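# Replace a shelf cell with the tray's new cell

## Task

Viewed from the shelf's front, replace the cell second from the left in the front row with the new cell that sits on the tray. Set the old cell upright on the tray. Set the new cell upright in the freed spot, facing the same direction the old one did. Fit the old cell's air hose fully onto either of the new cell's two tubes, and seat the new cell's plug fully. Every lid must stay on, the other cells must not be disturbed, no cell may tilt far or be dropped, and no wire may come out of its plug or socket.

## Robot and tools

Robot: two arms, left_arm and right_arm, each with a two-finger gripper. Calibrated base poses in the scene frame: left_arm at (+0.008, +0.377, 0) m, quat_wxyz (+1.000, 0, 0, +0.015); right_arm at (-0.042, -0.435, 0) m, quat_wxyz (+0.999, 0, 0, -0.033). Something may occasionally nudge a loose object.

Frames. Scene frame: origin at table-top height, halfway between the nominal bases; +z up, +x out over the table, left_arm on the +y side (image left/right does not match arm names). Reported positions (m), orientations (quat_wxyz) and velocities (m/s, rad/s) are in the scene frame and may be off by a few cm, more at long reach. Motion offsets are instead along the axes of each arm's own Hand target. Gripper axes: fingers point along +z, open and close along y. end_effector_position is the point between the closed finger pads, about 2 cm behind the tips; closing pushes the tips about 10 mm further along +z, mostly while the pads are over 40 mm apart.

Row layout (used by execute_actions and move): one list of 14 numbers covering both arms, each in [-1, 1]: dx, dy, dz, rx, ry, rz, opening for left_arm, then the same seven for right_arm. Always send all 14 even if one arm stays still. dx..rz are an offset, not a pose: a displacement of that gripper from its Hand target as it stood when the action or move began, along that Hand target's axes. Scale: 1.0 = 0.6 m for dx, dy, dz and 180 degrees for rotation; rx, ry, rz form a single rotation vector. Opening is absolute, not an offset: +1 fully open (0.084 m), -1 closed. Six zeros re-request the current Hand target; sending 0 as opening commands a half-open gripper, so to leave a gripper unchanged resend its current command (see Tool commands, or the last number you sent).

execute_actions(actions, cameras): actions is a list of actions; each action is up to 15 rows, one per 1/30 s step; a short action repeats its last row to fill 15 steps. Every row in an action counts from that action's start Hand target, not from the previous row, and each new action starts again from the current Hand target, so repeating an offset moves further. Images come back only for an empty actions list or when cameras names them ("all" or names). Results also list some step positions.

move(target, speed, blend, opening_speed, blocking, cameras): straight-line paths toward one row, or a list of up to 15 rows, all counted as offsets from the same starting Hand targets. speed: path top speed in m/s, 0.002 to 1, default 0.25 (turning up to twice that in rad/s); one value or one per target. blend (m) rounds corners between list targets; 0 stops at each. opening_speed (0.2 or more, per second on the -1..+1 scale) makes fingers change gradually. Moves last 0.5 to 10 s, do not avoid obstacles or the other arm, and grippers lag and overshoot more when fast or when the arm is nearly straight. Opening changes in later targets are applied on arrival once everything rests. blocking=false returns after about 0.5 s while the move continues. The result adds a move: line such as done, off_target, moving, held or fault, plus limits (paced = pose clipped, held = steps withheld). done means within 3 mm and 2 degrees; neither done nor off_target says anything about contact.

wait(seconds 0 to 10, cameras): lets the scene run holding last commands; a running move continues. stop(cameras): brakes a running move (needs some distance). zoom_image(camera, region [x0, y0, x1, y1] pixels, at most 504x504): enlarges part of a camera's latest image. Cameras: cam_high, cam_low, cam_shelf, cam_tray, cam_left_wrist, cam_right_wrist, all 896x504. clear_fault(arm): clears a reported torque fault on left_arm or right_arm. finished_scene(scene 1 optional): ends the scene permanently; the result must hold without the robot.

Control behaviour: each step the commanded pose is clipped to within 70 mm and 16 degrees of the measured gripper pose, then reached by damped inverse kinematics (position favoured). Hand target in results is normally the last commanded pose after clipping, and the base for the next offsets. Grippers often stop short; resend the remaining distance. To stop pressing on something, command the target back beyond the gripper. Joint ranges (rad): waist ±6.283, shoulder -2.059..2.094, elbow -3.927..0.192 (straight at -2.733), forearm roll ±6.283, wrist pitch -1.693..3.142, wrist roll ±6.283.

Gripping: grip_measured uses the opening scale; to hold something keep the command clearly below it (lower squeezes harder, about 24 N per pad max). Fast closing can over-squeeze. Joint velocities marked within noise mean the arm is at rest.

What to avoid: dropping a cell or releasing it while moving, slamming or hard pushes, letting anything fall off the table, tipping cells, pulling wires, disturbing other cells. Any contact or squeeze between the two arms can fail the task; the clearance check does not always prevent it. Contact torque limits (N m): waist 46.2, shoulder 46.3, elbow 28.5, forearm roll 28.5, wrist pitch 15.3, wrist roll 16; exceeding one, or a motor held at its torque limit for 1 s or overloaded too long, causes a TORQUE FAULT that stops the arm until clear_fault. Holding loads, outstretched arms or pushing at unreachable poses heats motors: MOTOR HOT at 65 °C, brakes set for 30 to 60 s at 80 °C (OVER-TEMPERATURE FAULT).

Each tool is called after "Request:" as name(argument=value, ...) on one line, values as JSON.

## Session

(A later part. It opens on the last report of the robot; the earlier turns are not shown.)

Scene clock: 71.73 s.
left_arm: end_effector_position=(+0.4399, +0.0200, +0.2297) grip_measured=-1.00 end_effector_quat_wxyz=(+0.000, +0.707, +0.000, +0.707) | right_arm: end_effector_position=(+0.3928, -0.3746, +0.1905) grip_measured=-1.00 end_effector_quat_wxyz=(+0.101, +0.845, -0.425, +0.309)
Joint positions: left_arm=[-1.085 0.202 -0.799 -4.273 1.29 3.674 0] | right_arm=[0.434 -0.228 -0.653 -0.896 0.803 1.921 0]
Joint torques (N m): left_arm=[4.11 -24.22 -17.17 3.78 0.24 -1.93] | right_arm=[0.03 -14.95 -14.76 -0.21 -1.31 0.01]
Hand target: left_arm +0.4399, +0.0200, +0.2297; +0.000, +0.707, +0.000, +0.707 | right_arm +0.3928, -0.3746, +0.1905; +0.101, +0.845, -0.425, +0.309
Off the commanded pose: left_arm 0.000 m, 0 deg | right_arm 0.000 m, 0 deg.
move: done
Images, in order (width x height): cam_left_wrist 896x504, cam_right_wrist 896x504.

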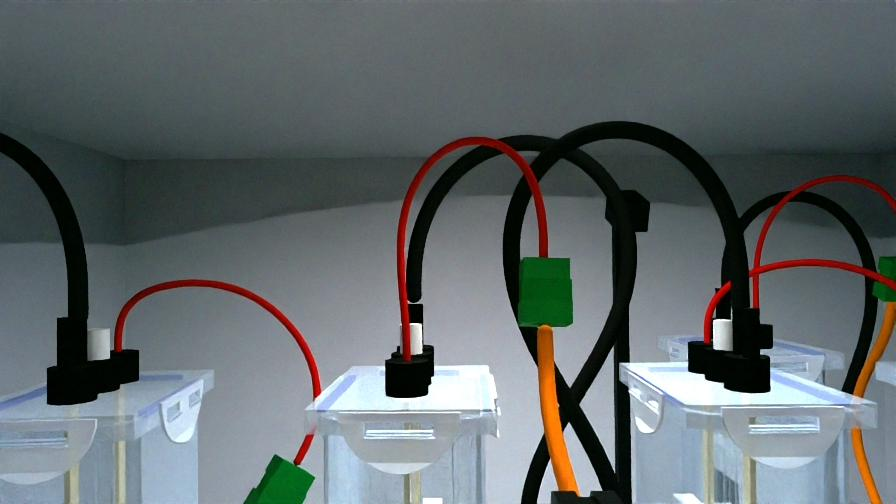

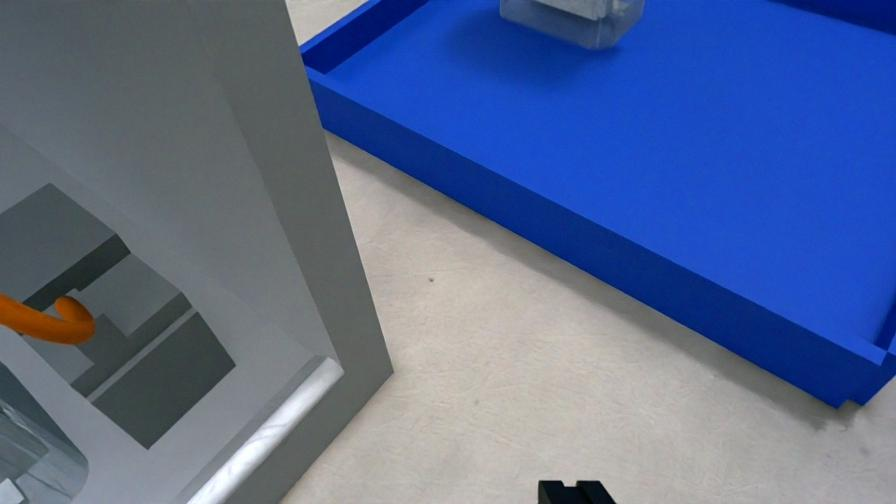

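Request:
move(target=[-0.1333,0,0,0,0,0,-1,0,0,0,0,0,0,-1], cameras=["cam_left_wrist"])

Request:
zoom_image(camera="cam_left_wrist", region=[280, 160, 640, 504])

Request:
move(target=[0,0.0833,0,0,0,0,-1,0,0,0,0,0,0,-1], cameras=["cam_left_wrist"])

Request:
zoom_image(camera="cam_left_wrist", region=[200, 160, 560, 504])

Scene clock: 85.13 s.
left_arm: end_effector_position=(+0.4399, +0.0200, +0.1497) grip_measured=-1.00 end_effector_quat_wxyz=(+0.000, +0.707, +0.000, +0.707) | right_arm: end_effector_position=(+0.3928, -0.3746, +0.1905) grip_measured=-1.00 end_effector_quat_wxyz=(+0.101, +0.845, -0.425, +0.309)
Joint positions: left_arm=[-1.1 0.431 -0.844 -4.247 1.377 3.508 0] | right_arm=[0.434 -0.228 -0.653 -0.896 0.803 1.921 0]
Joint torques (N m): left_arm=[-4.37 -27.03 -15.03 3.74 4.9 -1.97] | right_arm=[-0.18 -15.33 -14.87 -0.31 -1.29 -0.02]
Hand target: left_arm +0.4399, +0.0200, +0.1497; +0.000, +0.707, +0.000, +0.707 | right_arm +0.3928, -0.3746, +0.1905; +0.101, +0.845, -0.425, +0.309
Off the commanded pose: left_arm 0.000 m, 0 deg | right_arm 0.000 m, 0 deg.
move: done
Images, in order (width x height): cam_left_wrist 896x504.

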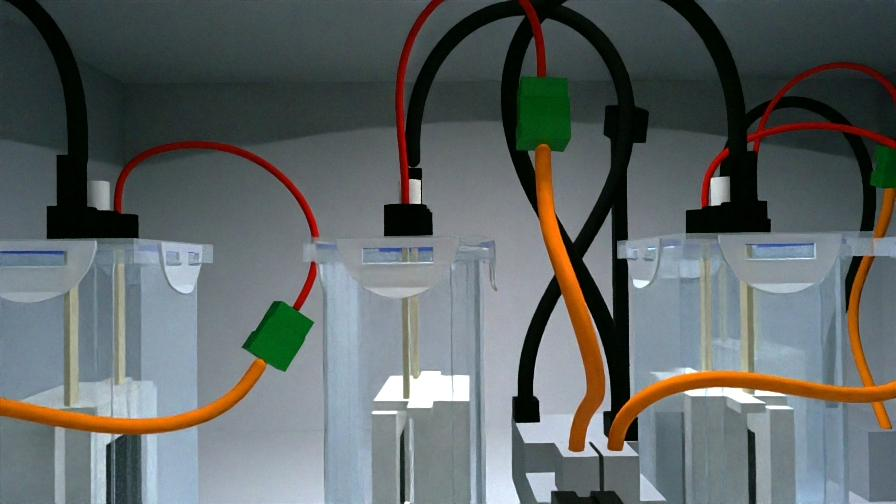

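Scaled by 1.400 from the camera's 896x504 image, which has a finer 1280x720 frame.

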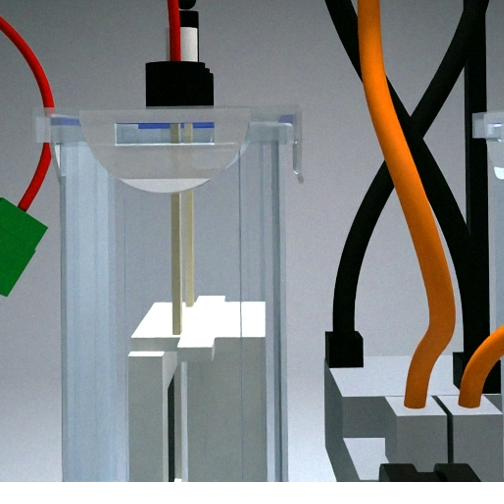

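Scene clock: 86.03 s.
left_arm: end_effector_position=(+0.4399, -0.0300, +0.1497) grip_measured=-1.00 end_effector_quat_wxyz=(+0.000, +0.707, +0.000, +0.707) | right_arm: end_effector_position=(+0.3928, -0.3746, +0.1905) grip_measured=-1.00 end_effector_quat_wxyz=(+0.101, +0.845, -0.425, +0.309)
Joint positions: left_arm=[-1.152 0.525 -1.006 -4.308 1.369 3.58 0] | right_arm=[0.434 -0.228 -0.653 -0.896 0.803 1.921 0]
Joint torques (N m): left_arm=[-4.31 -30.59 -16 -2.16 0.41 1.96] | right_arm=[0.12 -15.17 -14.79 -0.26 -1.26 0.04]
Hand target: left_arm +0.4399, -0.0300, +0.1497; +0.000, +0.707, +0.000, +0.707 | right_arm +0.3928, -0.3746, +0.1905; +0.101, +0.845, -0.425, +0.309
Off the commanded pose: left_arm 0.000 m, 0 deg | right_arm 0.000 m, 0 deg.
move: done
Images, in order (width x height): cam_left_wrist 896x504.

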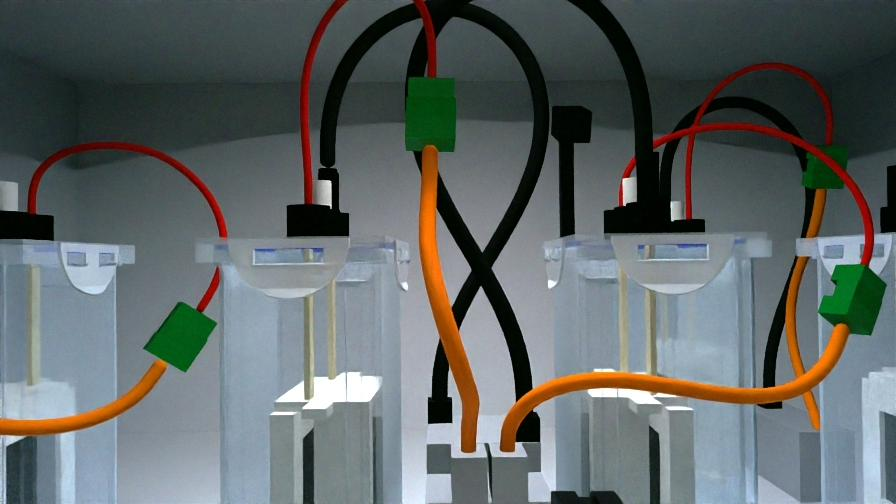

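Scaled by 1.400 from the camera's 896x504 image, which has a finer 1280x720 frame.

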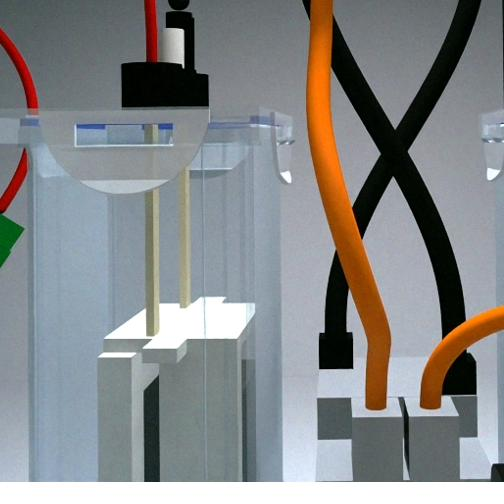

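Request:
zoom_image(camera="cam_left_wrist", region=[380, 60, 480, 180])

Request:
zoom_image(camera="cam_left_wrist", region=[270, 140, 370, 260])

Request:
zoom_image(camera="cam_shelf", region=[500, 180, 600, 260])

Request:
zoom_image(camera="cam_shelf", region=[180, 220, 260, 300])

Request:
zoom_image(camera="cam_shelf", region=[570, 220, 680, 320])

Request:
zoom_image(camera="cam_left_wrist", region=[800, 240, 896, 350])

Scaled by 4.200 from the camera's 896x504 image, which has a finer 1280x720 frame.

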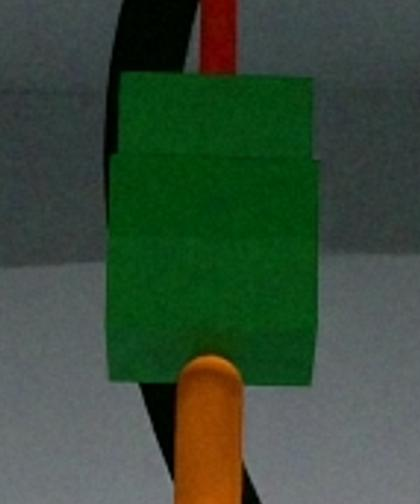

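Scaled by 4.200 from the camera's 896x504 image, which has a finer 1280x720 frame.

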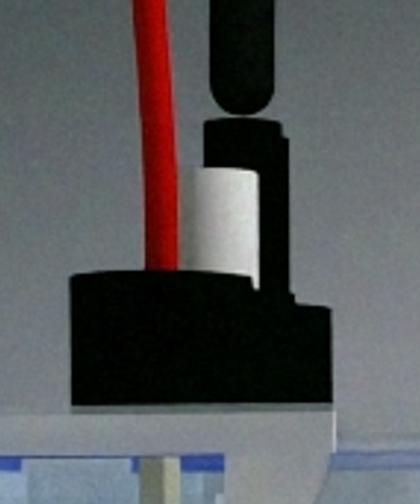

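This scene's latest camera images include none from cam_shelf. They are from: cam_left_wrist. cam_shelf's image comes with the result of a call that names it in "cameras".

This scene's latest camera images include none from cam_shelf. They are from: cam_left_wrist. cam_shelf's image comes with the result of a call that names it in "cameras".

This scene's latest camera images include none from cam_shelf. They are from: cam_left_wrist. cam_shelf's image comes with the result of a call that names it in "cameras".

Scaled by 4.582 from the camera's 896x504 image, which has a finer 1280x720 frame.

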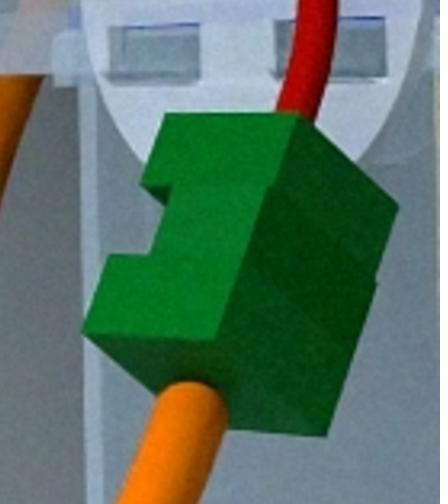

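Request:
move(target=[0,0,0,0,0,0,1,0.488,0.260,0.219,0.2522,0.2571,-0.1555,1], cameras=["all"])

Scene clock: 150.73 s.
left_arm: end_effector_position=(+0.4399, -0.0300, +0.1497) grip_measured=+1.00 end_effector_quat_wxyz=(+0.000, +0.707, +0.000, +0.707) | right_arm: end_effector_position=(+0.4592, -0.7200, +0.2507) grip_measured=+1.00 end_effector_quat_wxyz=(+0.001, +0.707, +0.000, +0.707)
Joint positions: left_arm=[-1.152 0.525 -1.006 -4.308 1.369 3.58 0.084] | right_arm=[-0.718 0.107 -0.756 -4.036 1.127 3.631 0.084]
Joint torques (N m): left_arm=[-2.68 -31.06 -15.82 -2.05 4.59 1.87] | right_arm=[-4.23 -15.83 -15.48 -3.32 3.92 2.34]
Hand target: left_arm +0.4399, -0.0300, +0.1497; +0.000, +0.707, +0.000, +0.707 | right_arm +0.4592, -0.7200, +0.2507; +0.001, +0.707, +0.000, +0.707
Off the commanded pose: left_arm 0.000 m, 0 deg | right_arm 0.000 m, 0 deg.
move: done

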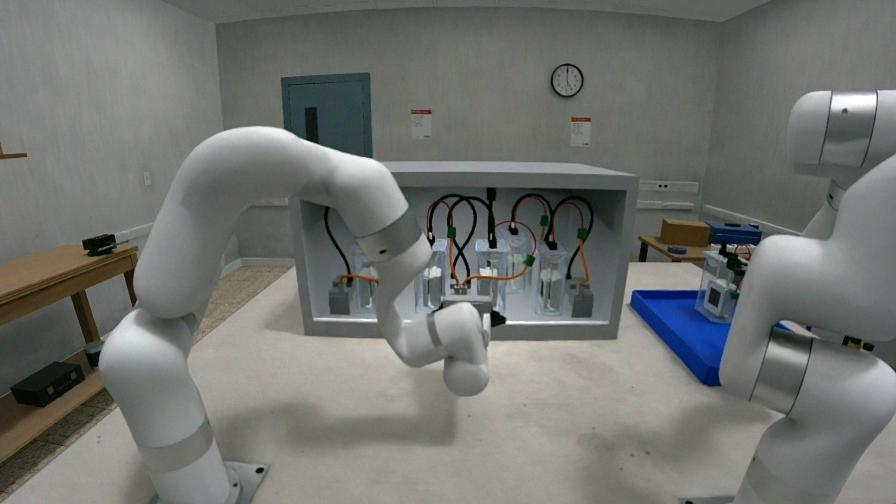

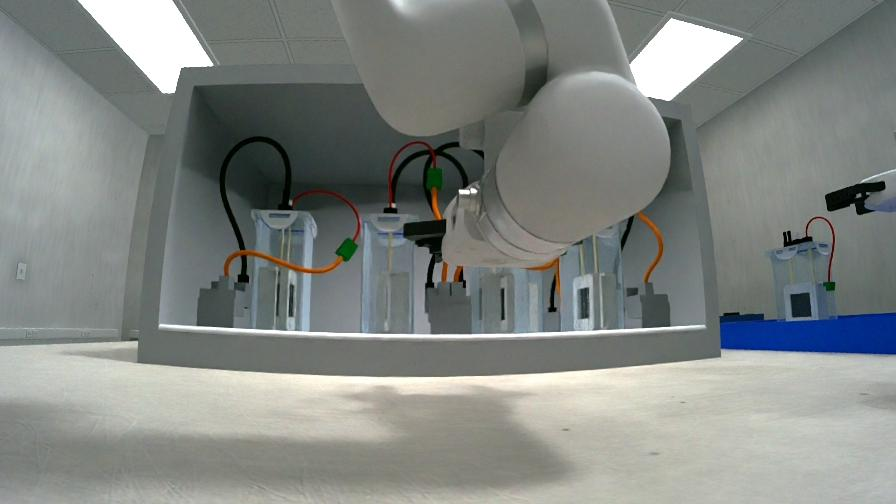

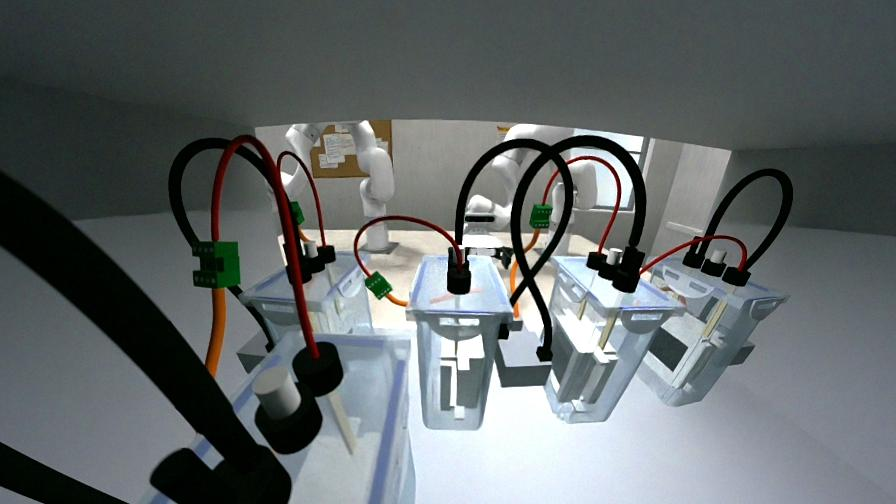

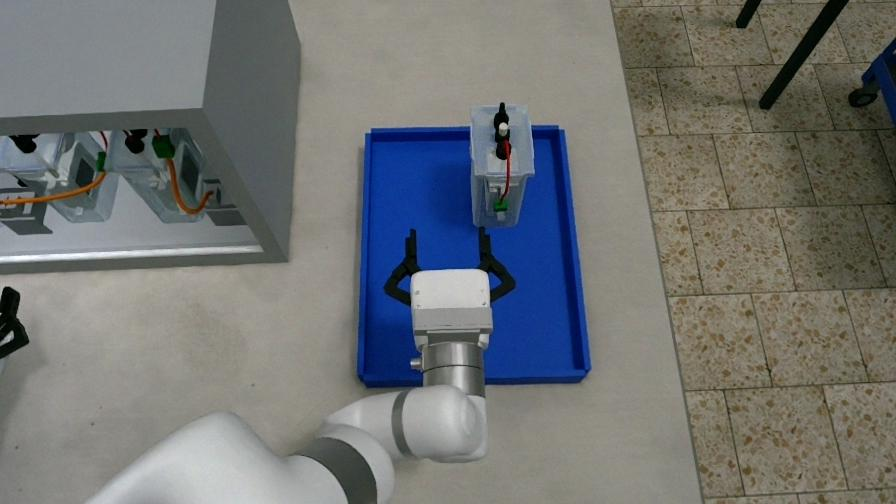

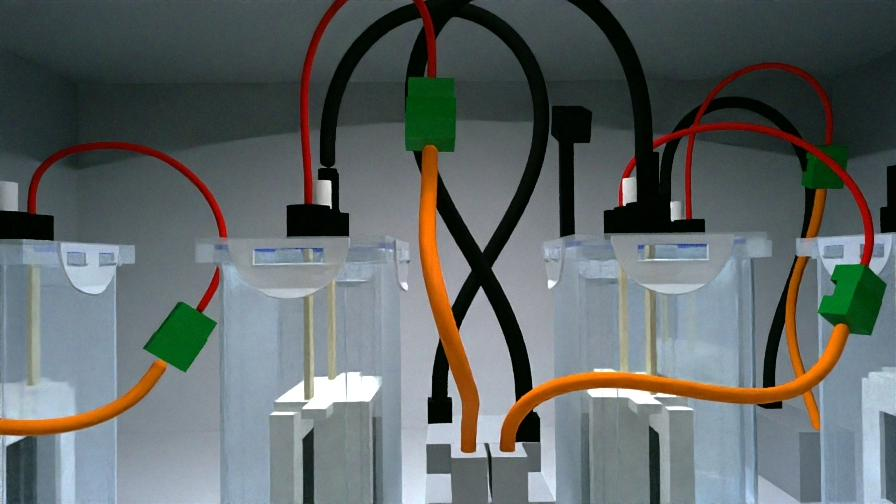

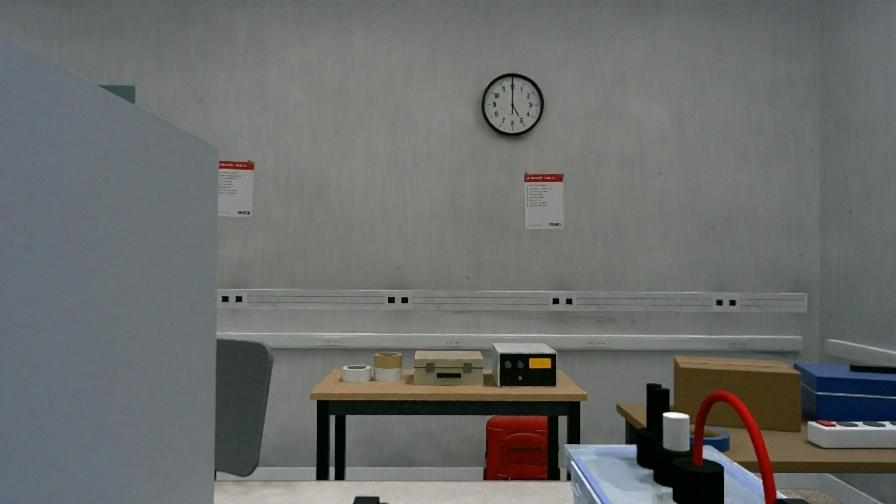

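Request:
move(target=[0,0,0,0,0,0,1,0.05,0.117,-0.1,0,0,0,1], cameras=["cam_right_wrist","cam_tray"])

Request:
zoom_image(camera="cam_right_wrist", region=[380, 280, 640, 504])

Scene clock: 156.63 s.
left_arm: end_effector_position=(+0.4399, -0.0300, +0.1497) grip_measured=+1.00 end_effector_quat_wxyz=(+0.000, +0.707, +0.000, +0.707) | right_arm: end_effector_position=(+0.3991, -0.7901, +0.2808) grip_measured=+1.00 end_effector_quat_wxyz=(+0.001, +0.707, +0.000, +0.707)
Joint positions: left_arm=[-1.152 0.525 -1.006 -4.308 1.369 3.58 0.084] | right_arm=[-0.955 0.082 -0.809 -4.281 1.214 3.789 0.084]
Joint torques (N m): left_arm=[-0.02 -31.44 -15.91 -1.83 4.63 1.88] | right_arm=[-4.48 -15.64 -16.07 -2.86 3.73 2.21]
Hand target: left_arm +0.4399, -0.0300, +0.1497; +0.000, +0.707, +0.000, +0.707 | right_arm +0.3991, -0.7901, +0.2808; +0.001, +0.707, +0.000, +0.707
Off the commanded pose: left_arm 0.000 m, 0 deg | right_arm 0.000 m, 0 deg.
move: done
Images, in order (width x height): cam_tray 896x504, cam_right_wrist 896x504.

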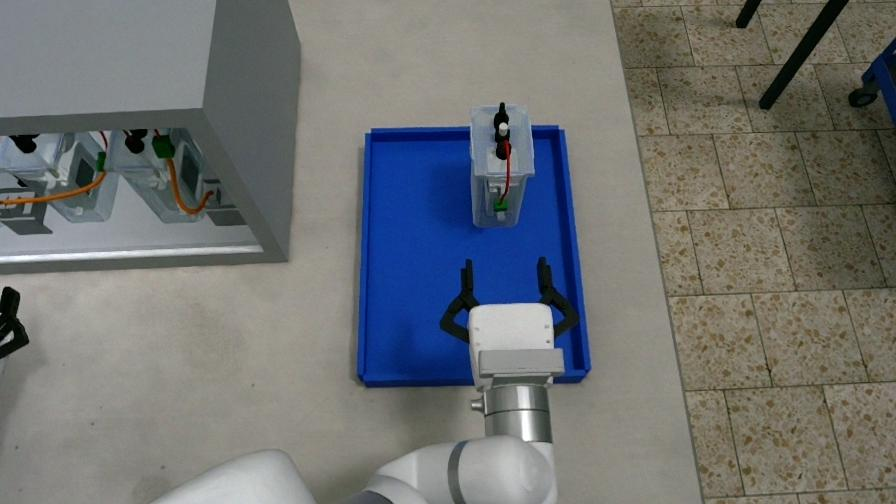

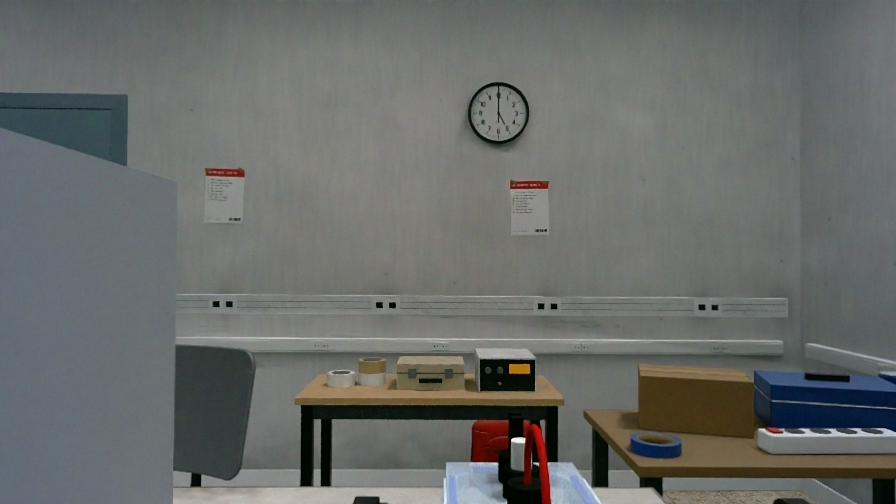

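Scaled by 1.938 from the camera's 896x504 image, which has a finer 1280x720 frame.

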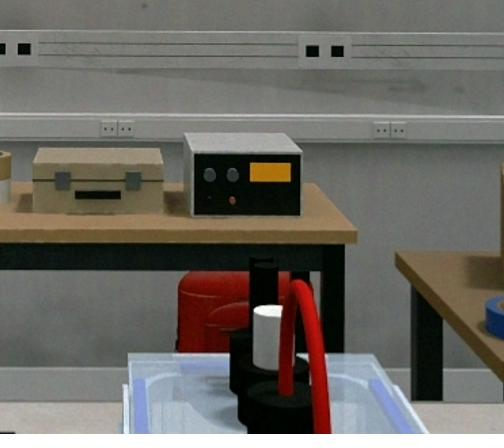

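Request:
move(target=[0,0,0,0,0,0,1,0.02,0.045,0.117,0,-0.25,0,1], cameras=["cam_right_wrist","cam_tray"])

Request:
zoom_image(camera="cam_right_wrist", region=[340, 100, 640, 380])

Scene clock: 165.77 s.
left_arm: end_effector_position=(+0.4399, -0.0300, +0.1497) grip_measured=+1.00 end_effector_quat_wxyz=(+0.000, +0.707, +0.000, +0.707) | right_arm: end_effector_position=(+0.4692, -0.8172, +0.2927) grip_measured=+1.00 end_effector_quat_wxyz=(+0.001, +0.924, -0.001, +0.382)
Joint positions: left_arm=[-1.152 0.525 -1.006 -4.308 1.369 3.58 0.084] | right_arm=[-0.699 0.176 -1.295 -5.415 0.694 4.951 0.084]
Joint torques (N m): left_arm=[3.51 -32.15 -15.81 -1.71 4.61 1.92] | right_arm=[4.26 -20.09 -18.56 -4.01 -0.43 2.22]
Hand target: left_arm +0.4399, -0.0300, +0.1497; +0.000, +0.707, +0.000, +0.707 | right_arm +0.4692, -0.8172, +0.2927; +0.001, +0.924, -0.001, +0.382
Off the commanded pose: left_arm 0.000 m, 0 deg | right_arm 0.000 m, 0 deg.
move: done
Images, in order (width x height): cam_tray 896x504, cam_right_wrist 896x504.

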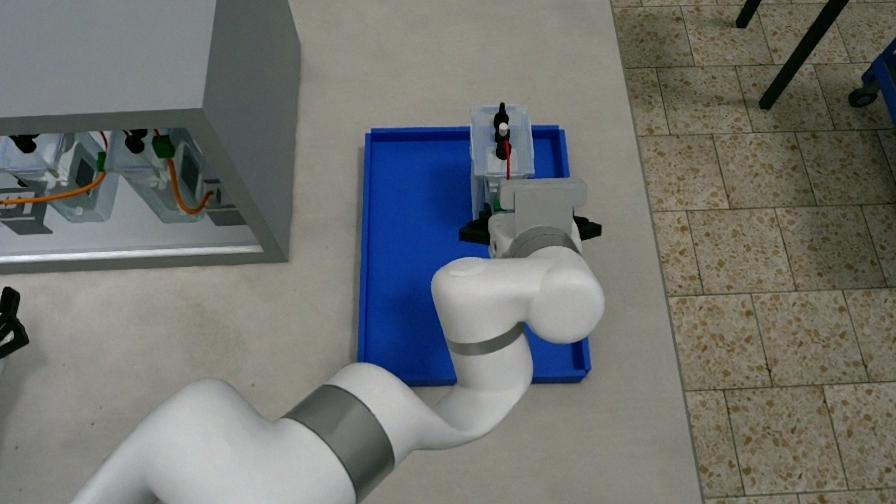

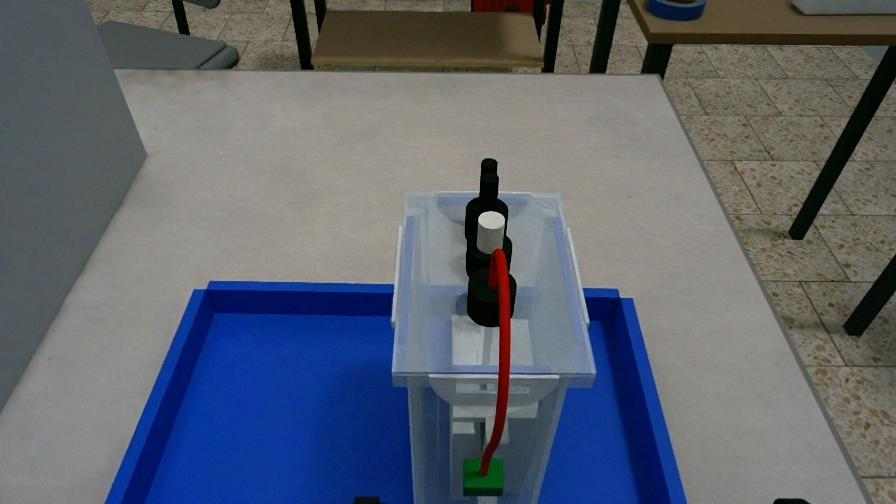

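Scaled by 1.680 from the camera's 896x504 image, which has a finer 1280x720 frame.

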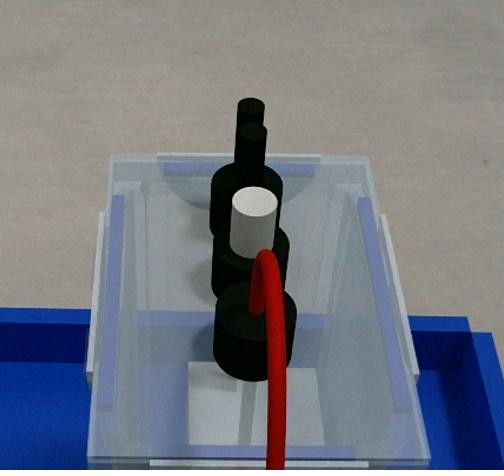

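Request:
execute_actions(actions=[], cameras=["cam_low","cam_shelf"])

Request:
zoom_image(camera="cam_low", region=[380, 190, 480, 290])

Request:
zoom_image(camera="cam_low", region=[740, 140, 896, 300])

Request:
zoom_image(camera="cam_shelf", region=[440, 190, 600, 330])

Request:
zoom_image(camera="cam_shelf", region=[570, 220, 680, 320])

Request:
zoom_image(camera="cam_shelf", region=[180, 220, 260, 300])

Scene clock: 191.10 s.
left_arm: end_effector_position=(+0.4399, -0.0300, +0.1497) grip_measured=+1.00 end_effector_quat_wxyz=(+0.000, +0.707, +0.000, +0.707) | right_arm: end_effector_position=(+0.4692, -0.8172, +0.2927) grip_measured=+1.00 end_effector_quat_wxyz=(+0.001, +0.924, -0.001, +0.382)
Joint positions: left_arm=[-1.152 0.525 -1.006 -4.308 1.369 3.58 0.084] | right_arm=[-0.699 0.176 -1.295 -5.415 0.694 4.951 0.084]
Joint velocities: within noise
Joint torques (N m): left_arm=[4.08 -32.5 -15.9 -1.64 4.61 1.94] | right_arm=[4.29 -20.44 -18.57 -4 -0.44 2]
Hand target: left_arm +0.4399, -0.0300, +0.1497; +0.000, +0.707, +0.000, +0.707 | right_arm +0.4692, -0.8172, +0.2927; +0.001, +0.924, -0.001, +0.382
Tool commands: left_gripper/opening=+1.0 right_gripper/opening=+1.0
Off the commanded pose: left_arm 0.000 m, 0 deg | right_arm 0.000 m, 0 deg.
Images, in order (width x height): cam_low 896x504, cam_shelf 896x504.

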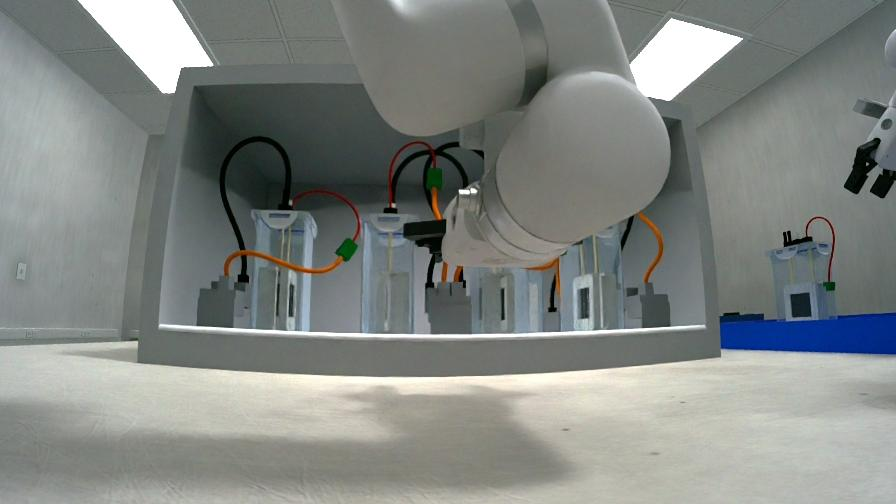

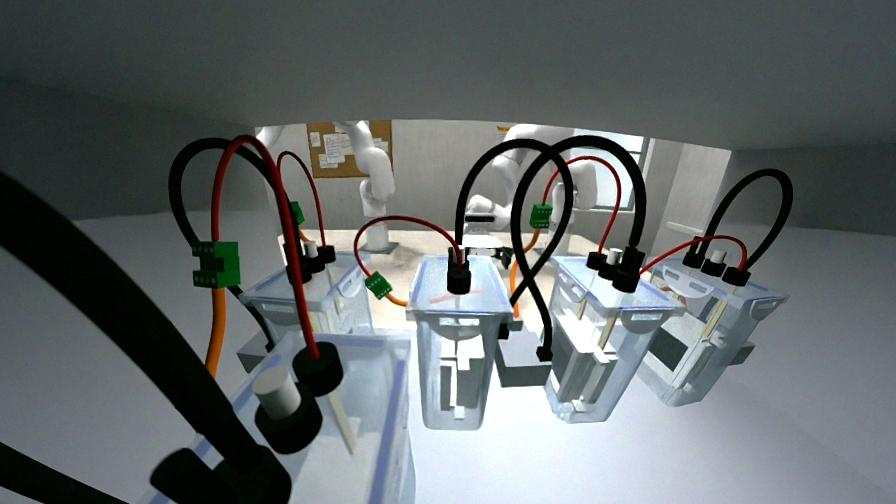

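Scaled by 5.040 from the camera's 896x504 image, which has a finer 1280x720 frame.

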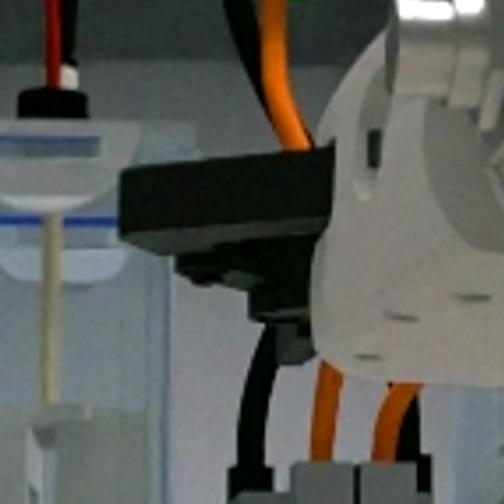

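Scaled by 3.150 from the camera's 896x504 image, which has a finer 1280x720 frame.

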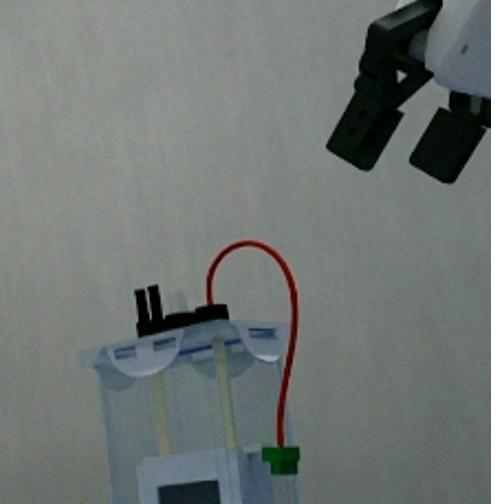

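Scaled by 3.150 from the camera's 896x504 image, which has a finer 1280x720 frame.

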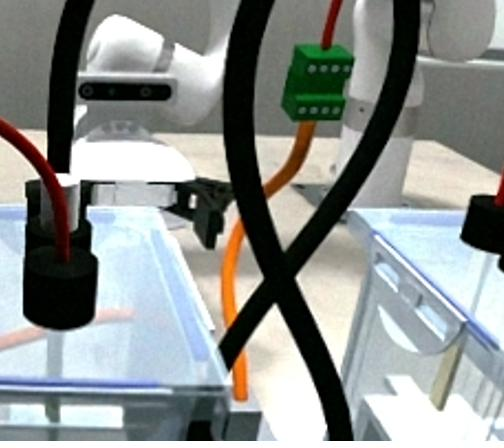

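Scaled by 4.582 from the camera's 896x504 image, which has a finer 1280x720 frame.

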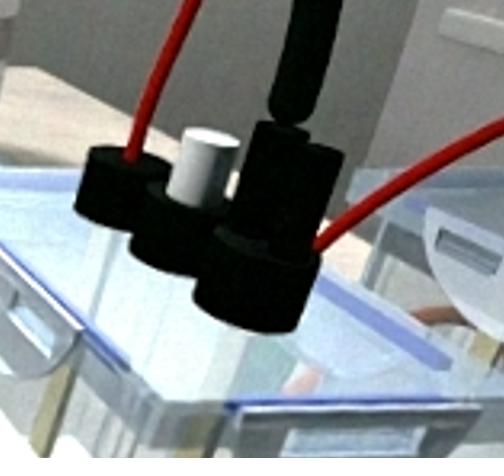

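Scaled by 6.300 from the camera's 896x504 image, which has a finer 1280x720 frame.

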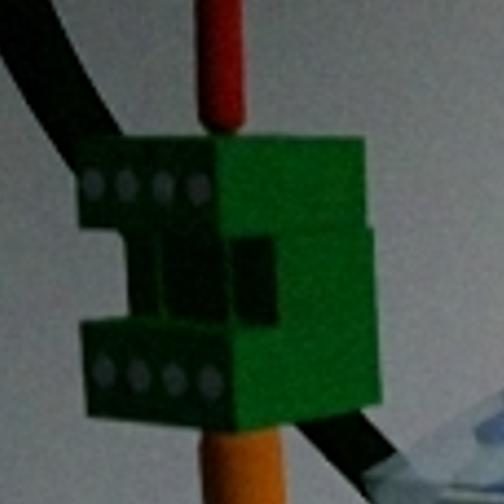

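Request:
zoom_image(camera="cam_shelf", region=[460, 230, 540, 290])

Scaled by 6.300 from the camera's 896x504 image, which has a finer 1280x720 frame.

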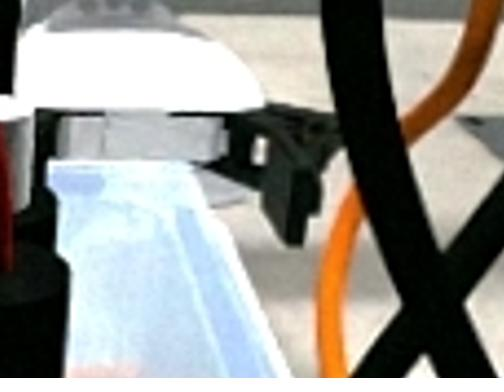

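Request:
move(target=[0.107,-0.0658,0.132,0,0.1667,0,0,0,0,0,0,0,0,1], cameras=["cam_left_wrist","cam_shelf","cam_low"])

Scene clock: 224.67 s.
left_arm: end_effector_position=(+0.5191, +0.0095, +0.2139) grip_measured=-0.01 end_effector_quat_wxyz=(+0.000, +0.500, +0.000, +0.866) | right_arm: end_effector_position=(+0.4692, -0.8172, +0.2927) grip_measured=+1.00 end_effector_quat_wxyz=(+0.001, +0.924, -0.001, +0.382)
Joint positions: left_arm=[-0.959 0.742 -1.119 -3.947 1.848 3.453 0.044] | right_arm=[-0.699 0.176 -1.295 -5.415 0.694 4.951 0.084]
Joint torques (N m): left_arm=[4.81 -34.58 -14.9 3.75 5.56 -1.93] | right_arm=[3.73 -20.46 -18.6 -3.99 -0.39 2.14]
Hand target: left_arm +0.5191, +0.0095, +0.2139; +0.000, +0.500, +0.000, +0.866 | right_arm +0.4692, -0.8172, +0.2927; +0.001, +0.924, -0.001, +0.382
Off the commanded pose: left_arm 0.000 m, 0 deg | right_arm 0.000 m, 0 deg.
move: done
Images, in order (width x height): cam_low 896x504, cam_shelf 896x504, cam_left_wrist 896x504.

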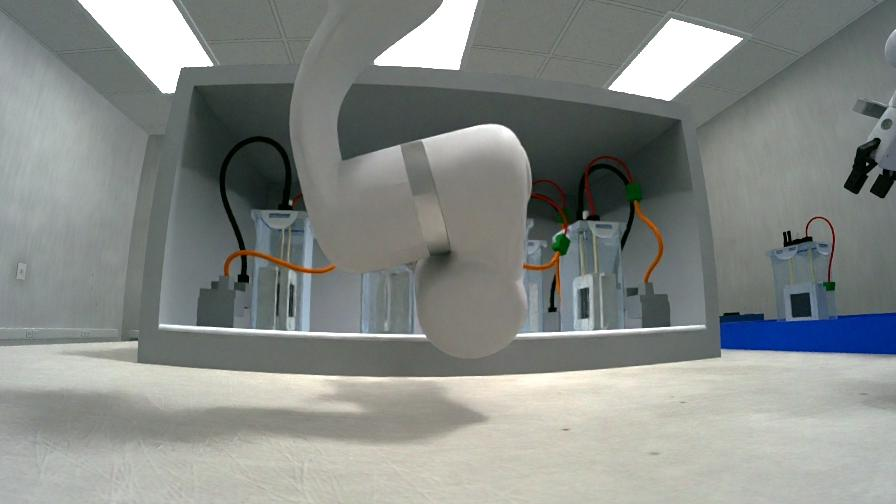

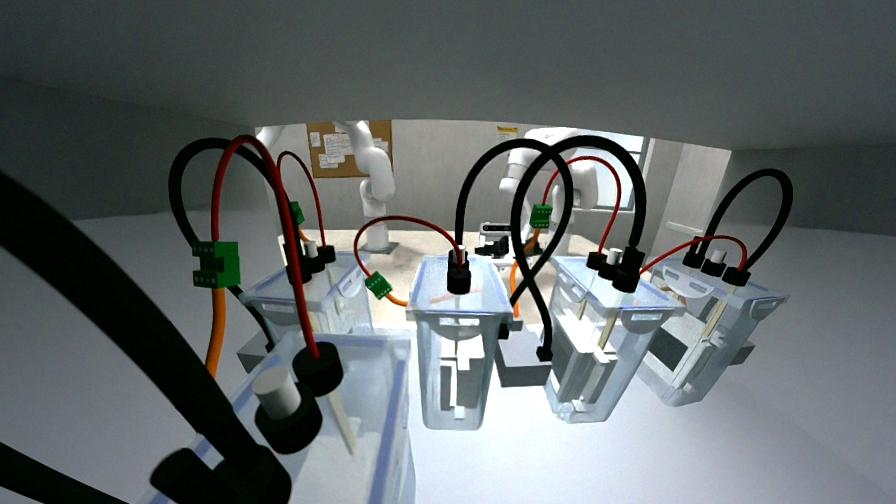

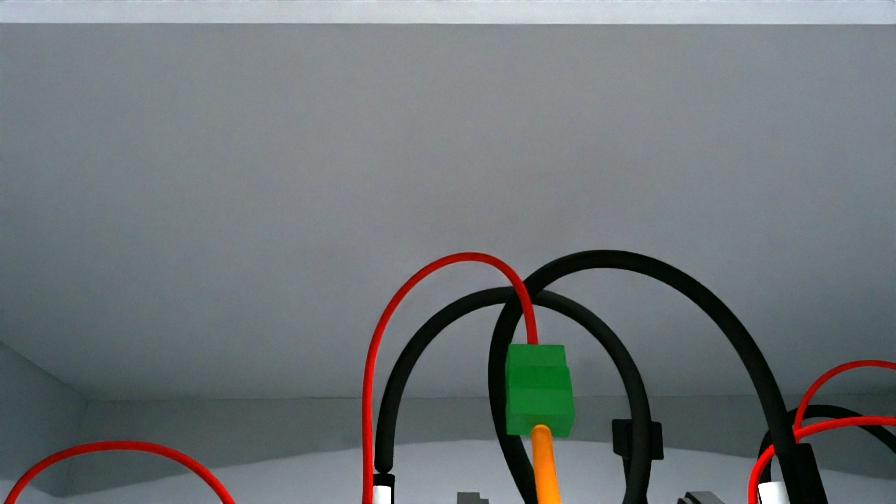

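Request:
move(target=[0.0122,0,0.159,0,0,0,0,0,0,0,0,0,0,1], speed=0.1, cameras=["cam_left_wrist","cam_shelf"])

Request:
zoom_image(camera="cam_shelf", region=[490, 180, 600, 280])

Scene clock: 243.23 s.
left_arm: end_effector_position=(+0.5981, +0.0095, +0.2680) grip_measured=-0.01 end_effector_quat_wxyz=(+0.000, +0.500, +0.000, +0.866) | right_arm: end_effector_position=(+0.4692, -0.8172, +0.2927) grip_measured=+1.00 end_effector_quat_wxyz=(+0.001, +0.924, -0.001, +0.382)
Joint positions: left_arm=[-0.817 0.71 -1.287 -3.804 1.657 3.539 0.044] | right_arm=[-0.699 0.176 -1.295 -5.415 0.694 4.951 0.084]
Joint torques (N m): left_arm=[4.97 -37.74 -17.72 3.91 0.8 1.96] | right_arm=[3.75 -20.51 -18.55 -3.84 -0.36 2.18]
Hand target: left_arm +0.5981, +0.0095, +0.2680; +0.000, +0.500, +0.000, +0.866 | right_arm +0.4692, -0.8172, +0.2927; +0.001, +0.924, -0.001, +0.382
Off the commanded pose: left_arm 0.000 m, 0 deg | right_arm 0.000 m, 0 deg.
move: done
Images, in order (width x height): cam_shelf 896x504, cam_left_wrist 896x504.

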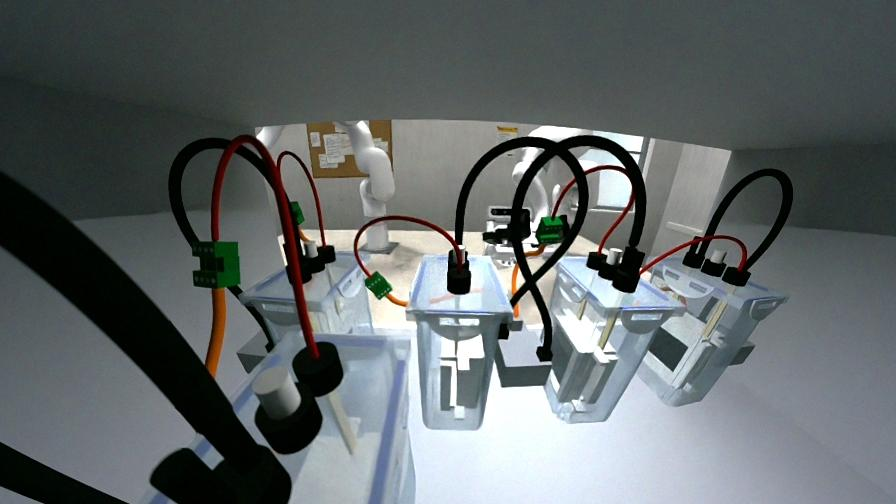

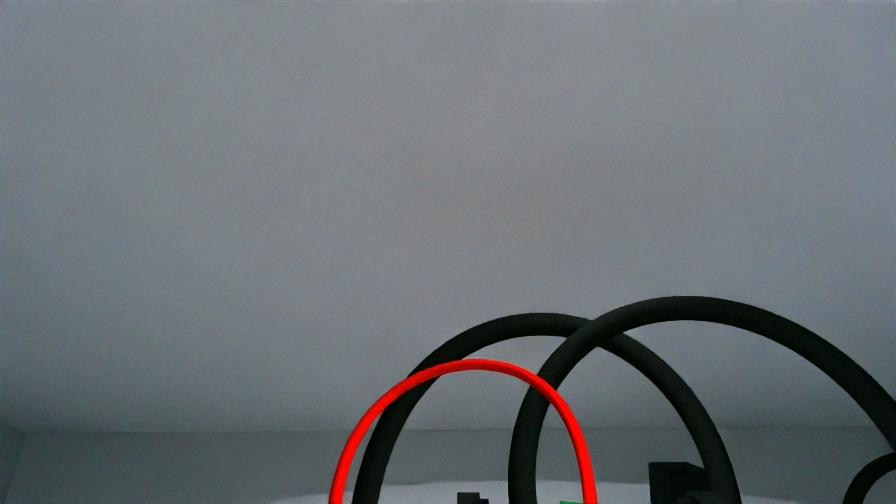

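Scaled by 4.582 from the camera's 896x504 image, which has a finer 1280x720 frame.

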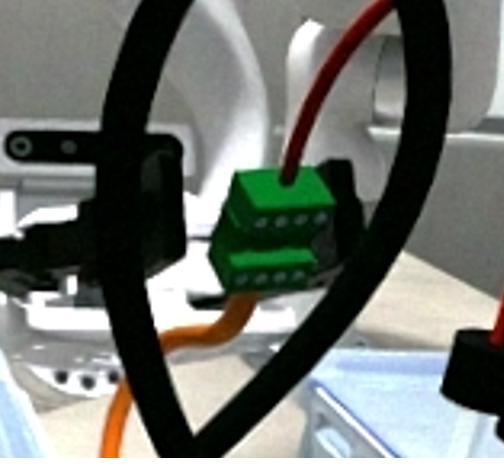

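Request:
move(target=[0,0,-0.15,0,0,0,0,0,0,0,0,0,0,1], speed=0.15, cameras=["cam_left_wrist","cam_shelf"])

Request:
zoom_image(camera="cam_shelf", region=[490, 180, 600, 280])

Scene clock: 249.23 s.
left_arm: end_effector_position=(+0.5202, +0.0095, +0.2230) grip_measured=-0.01 end_effector_quat_wxyz=(+0.000, +0.500, +0.000, +0.866) | right_arm: end_effector_position=(+0.4692, -0.8172, +0.2927) grip_measured=+1.00 end_effector_quat_wxyz=(+0.001, +0.924, -0.001, +0.382)
Joint positions: left_arm=[-0.956 0.717 -1.11 -3.941 1.837 3.463 0.044] | right_arm=[-0.699 0.176 -1.295 -5.415 0.694 4.951 0.084]
Joint torques (N m): left_arm=[-4.29 -34.17 -7.69 -1.94 5.67 -1.98] | right_arm=[3.9 -20.49 -18.4 -3.86 -0.44 2.23]
Hand target: left_arm +0.5201, +0.0095, +0.2229; +0.000, +0.500, +0.000, +0.866 | right_arm +0.4692, -0.8172, +0.2927; +0.001, +0.924, -0.001, +0.382
Off the commanded pose: left_arm 0.000 m, 0 deg | right_arm 0.000 m, 0 deg.
move: done
Images, in order (width x height): cam_shelf 896x504, cam_left_wrist 896x504.

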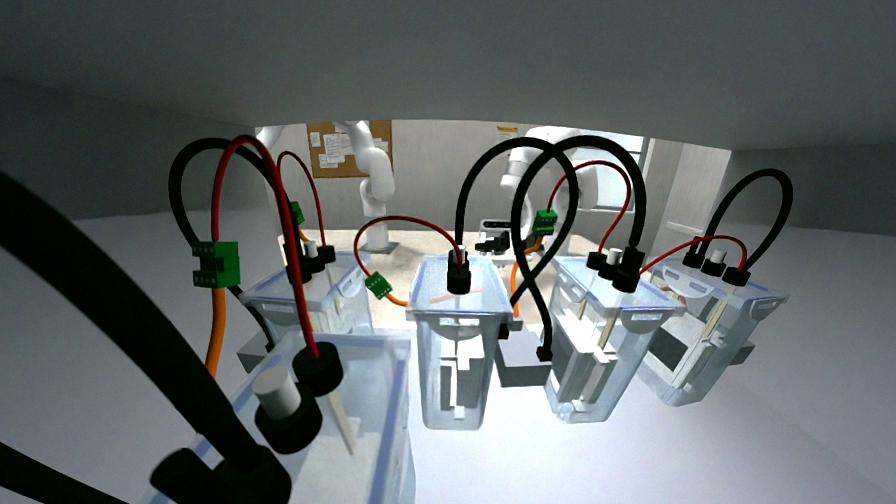

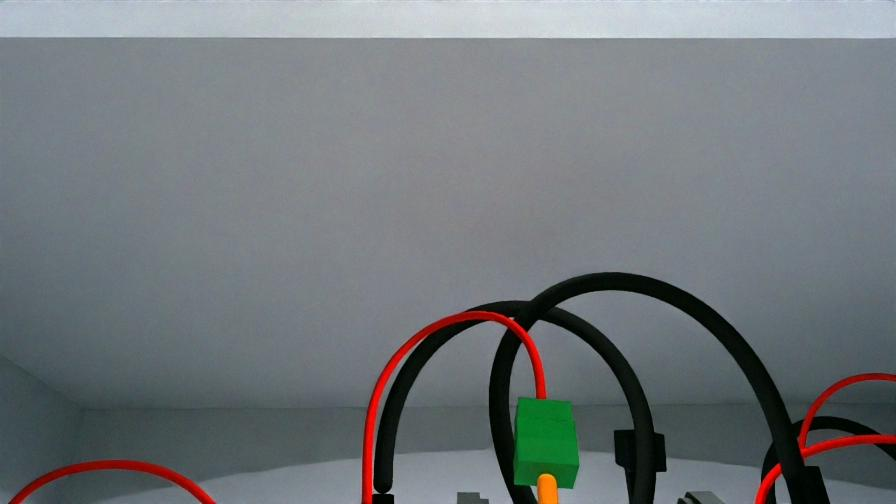

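Scaled by 4.582 from the camera's 896x504 image, which has a finer 1280x720 frame.

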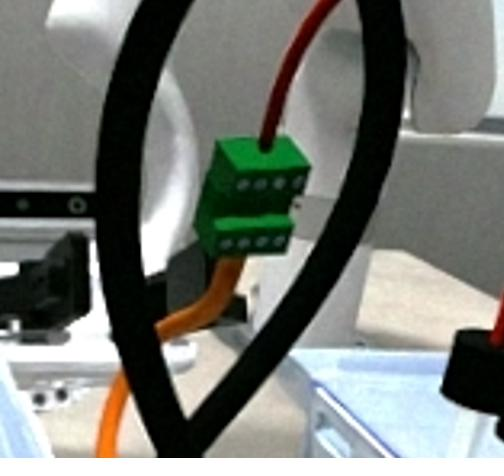

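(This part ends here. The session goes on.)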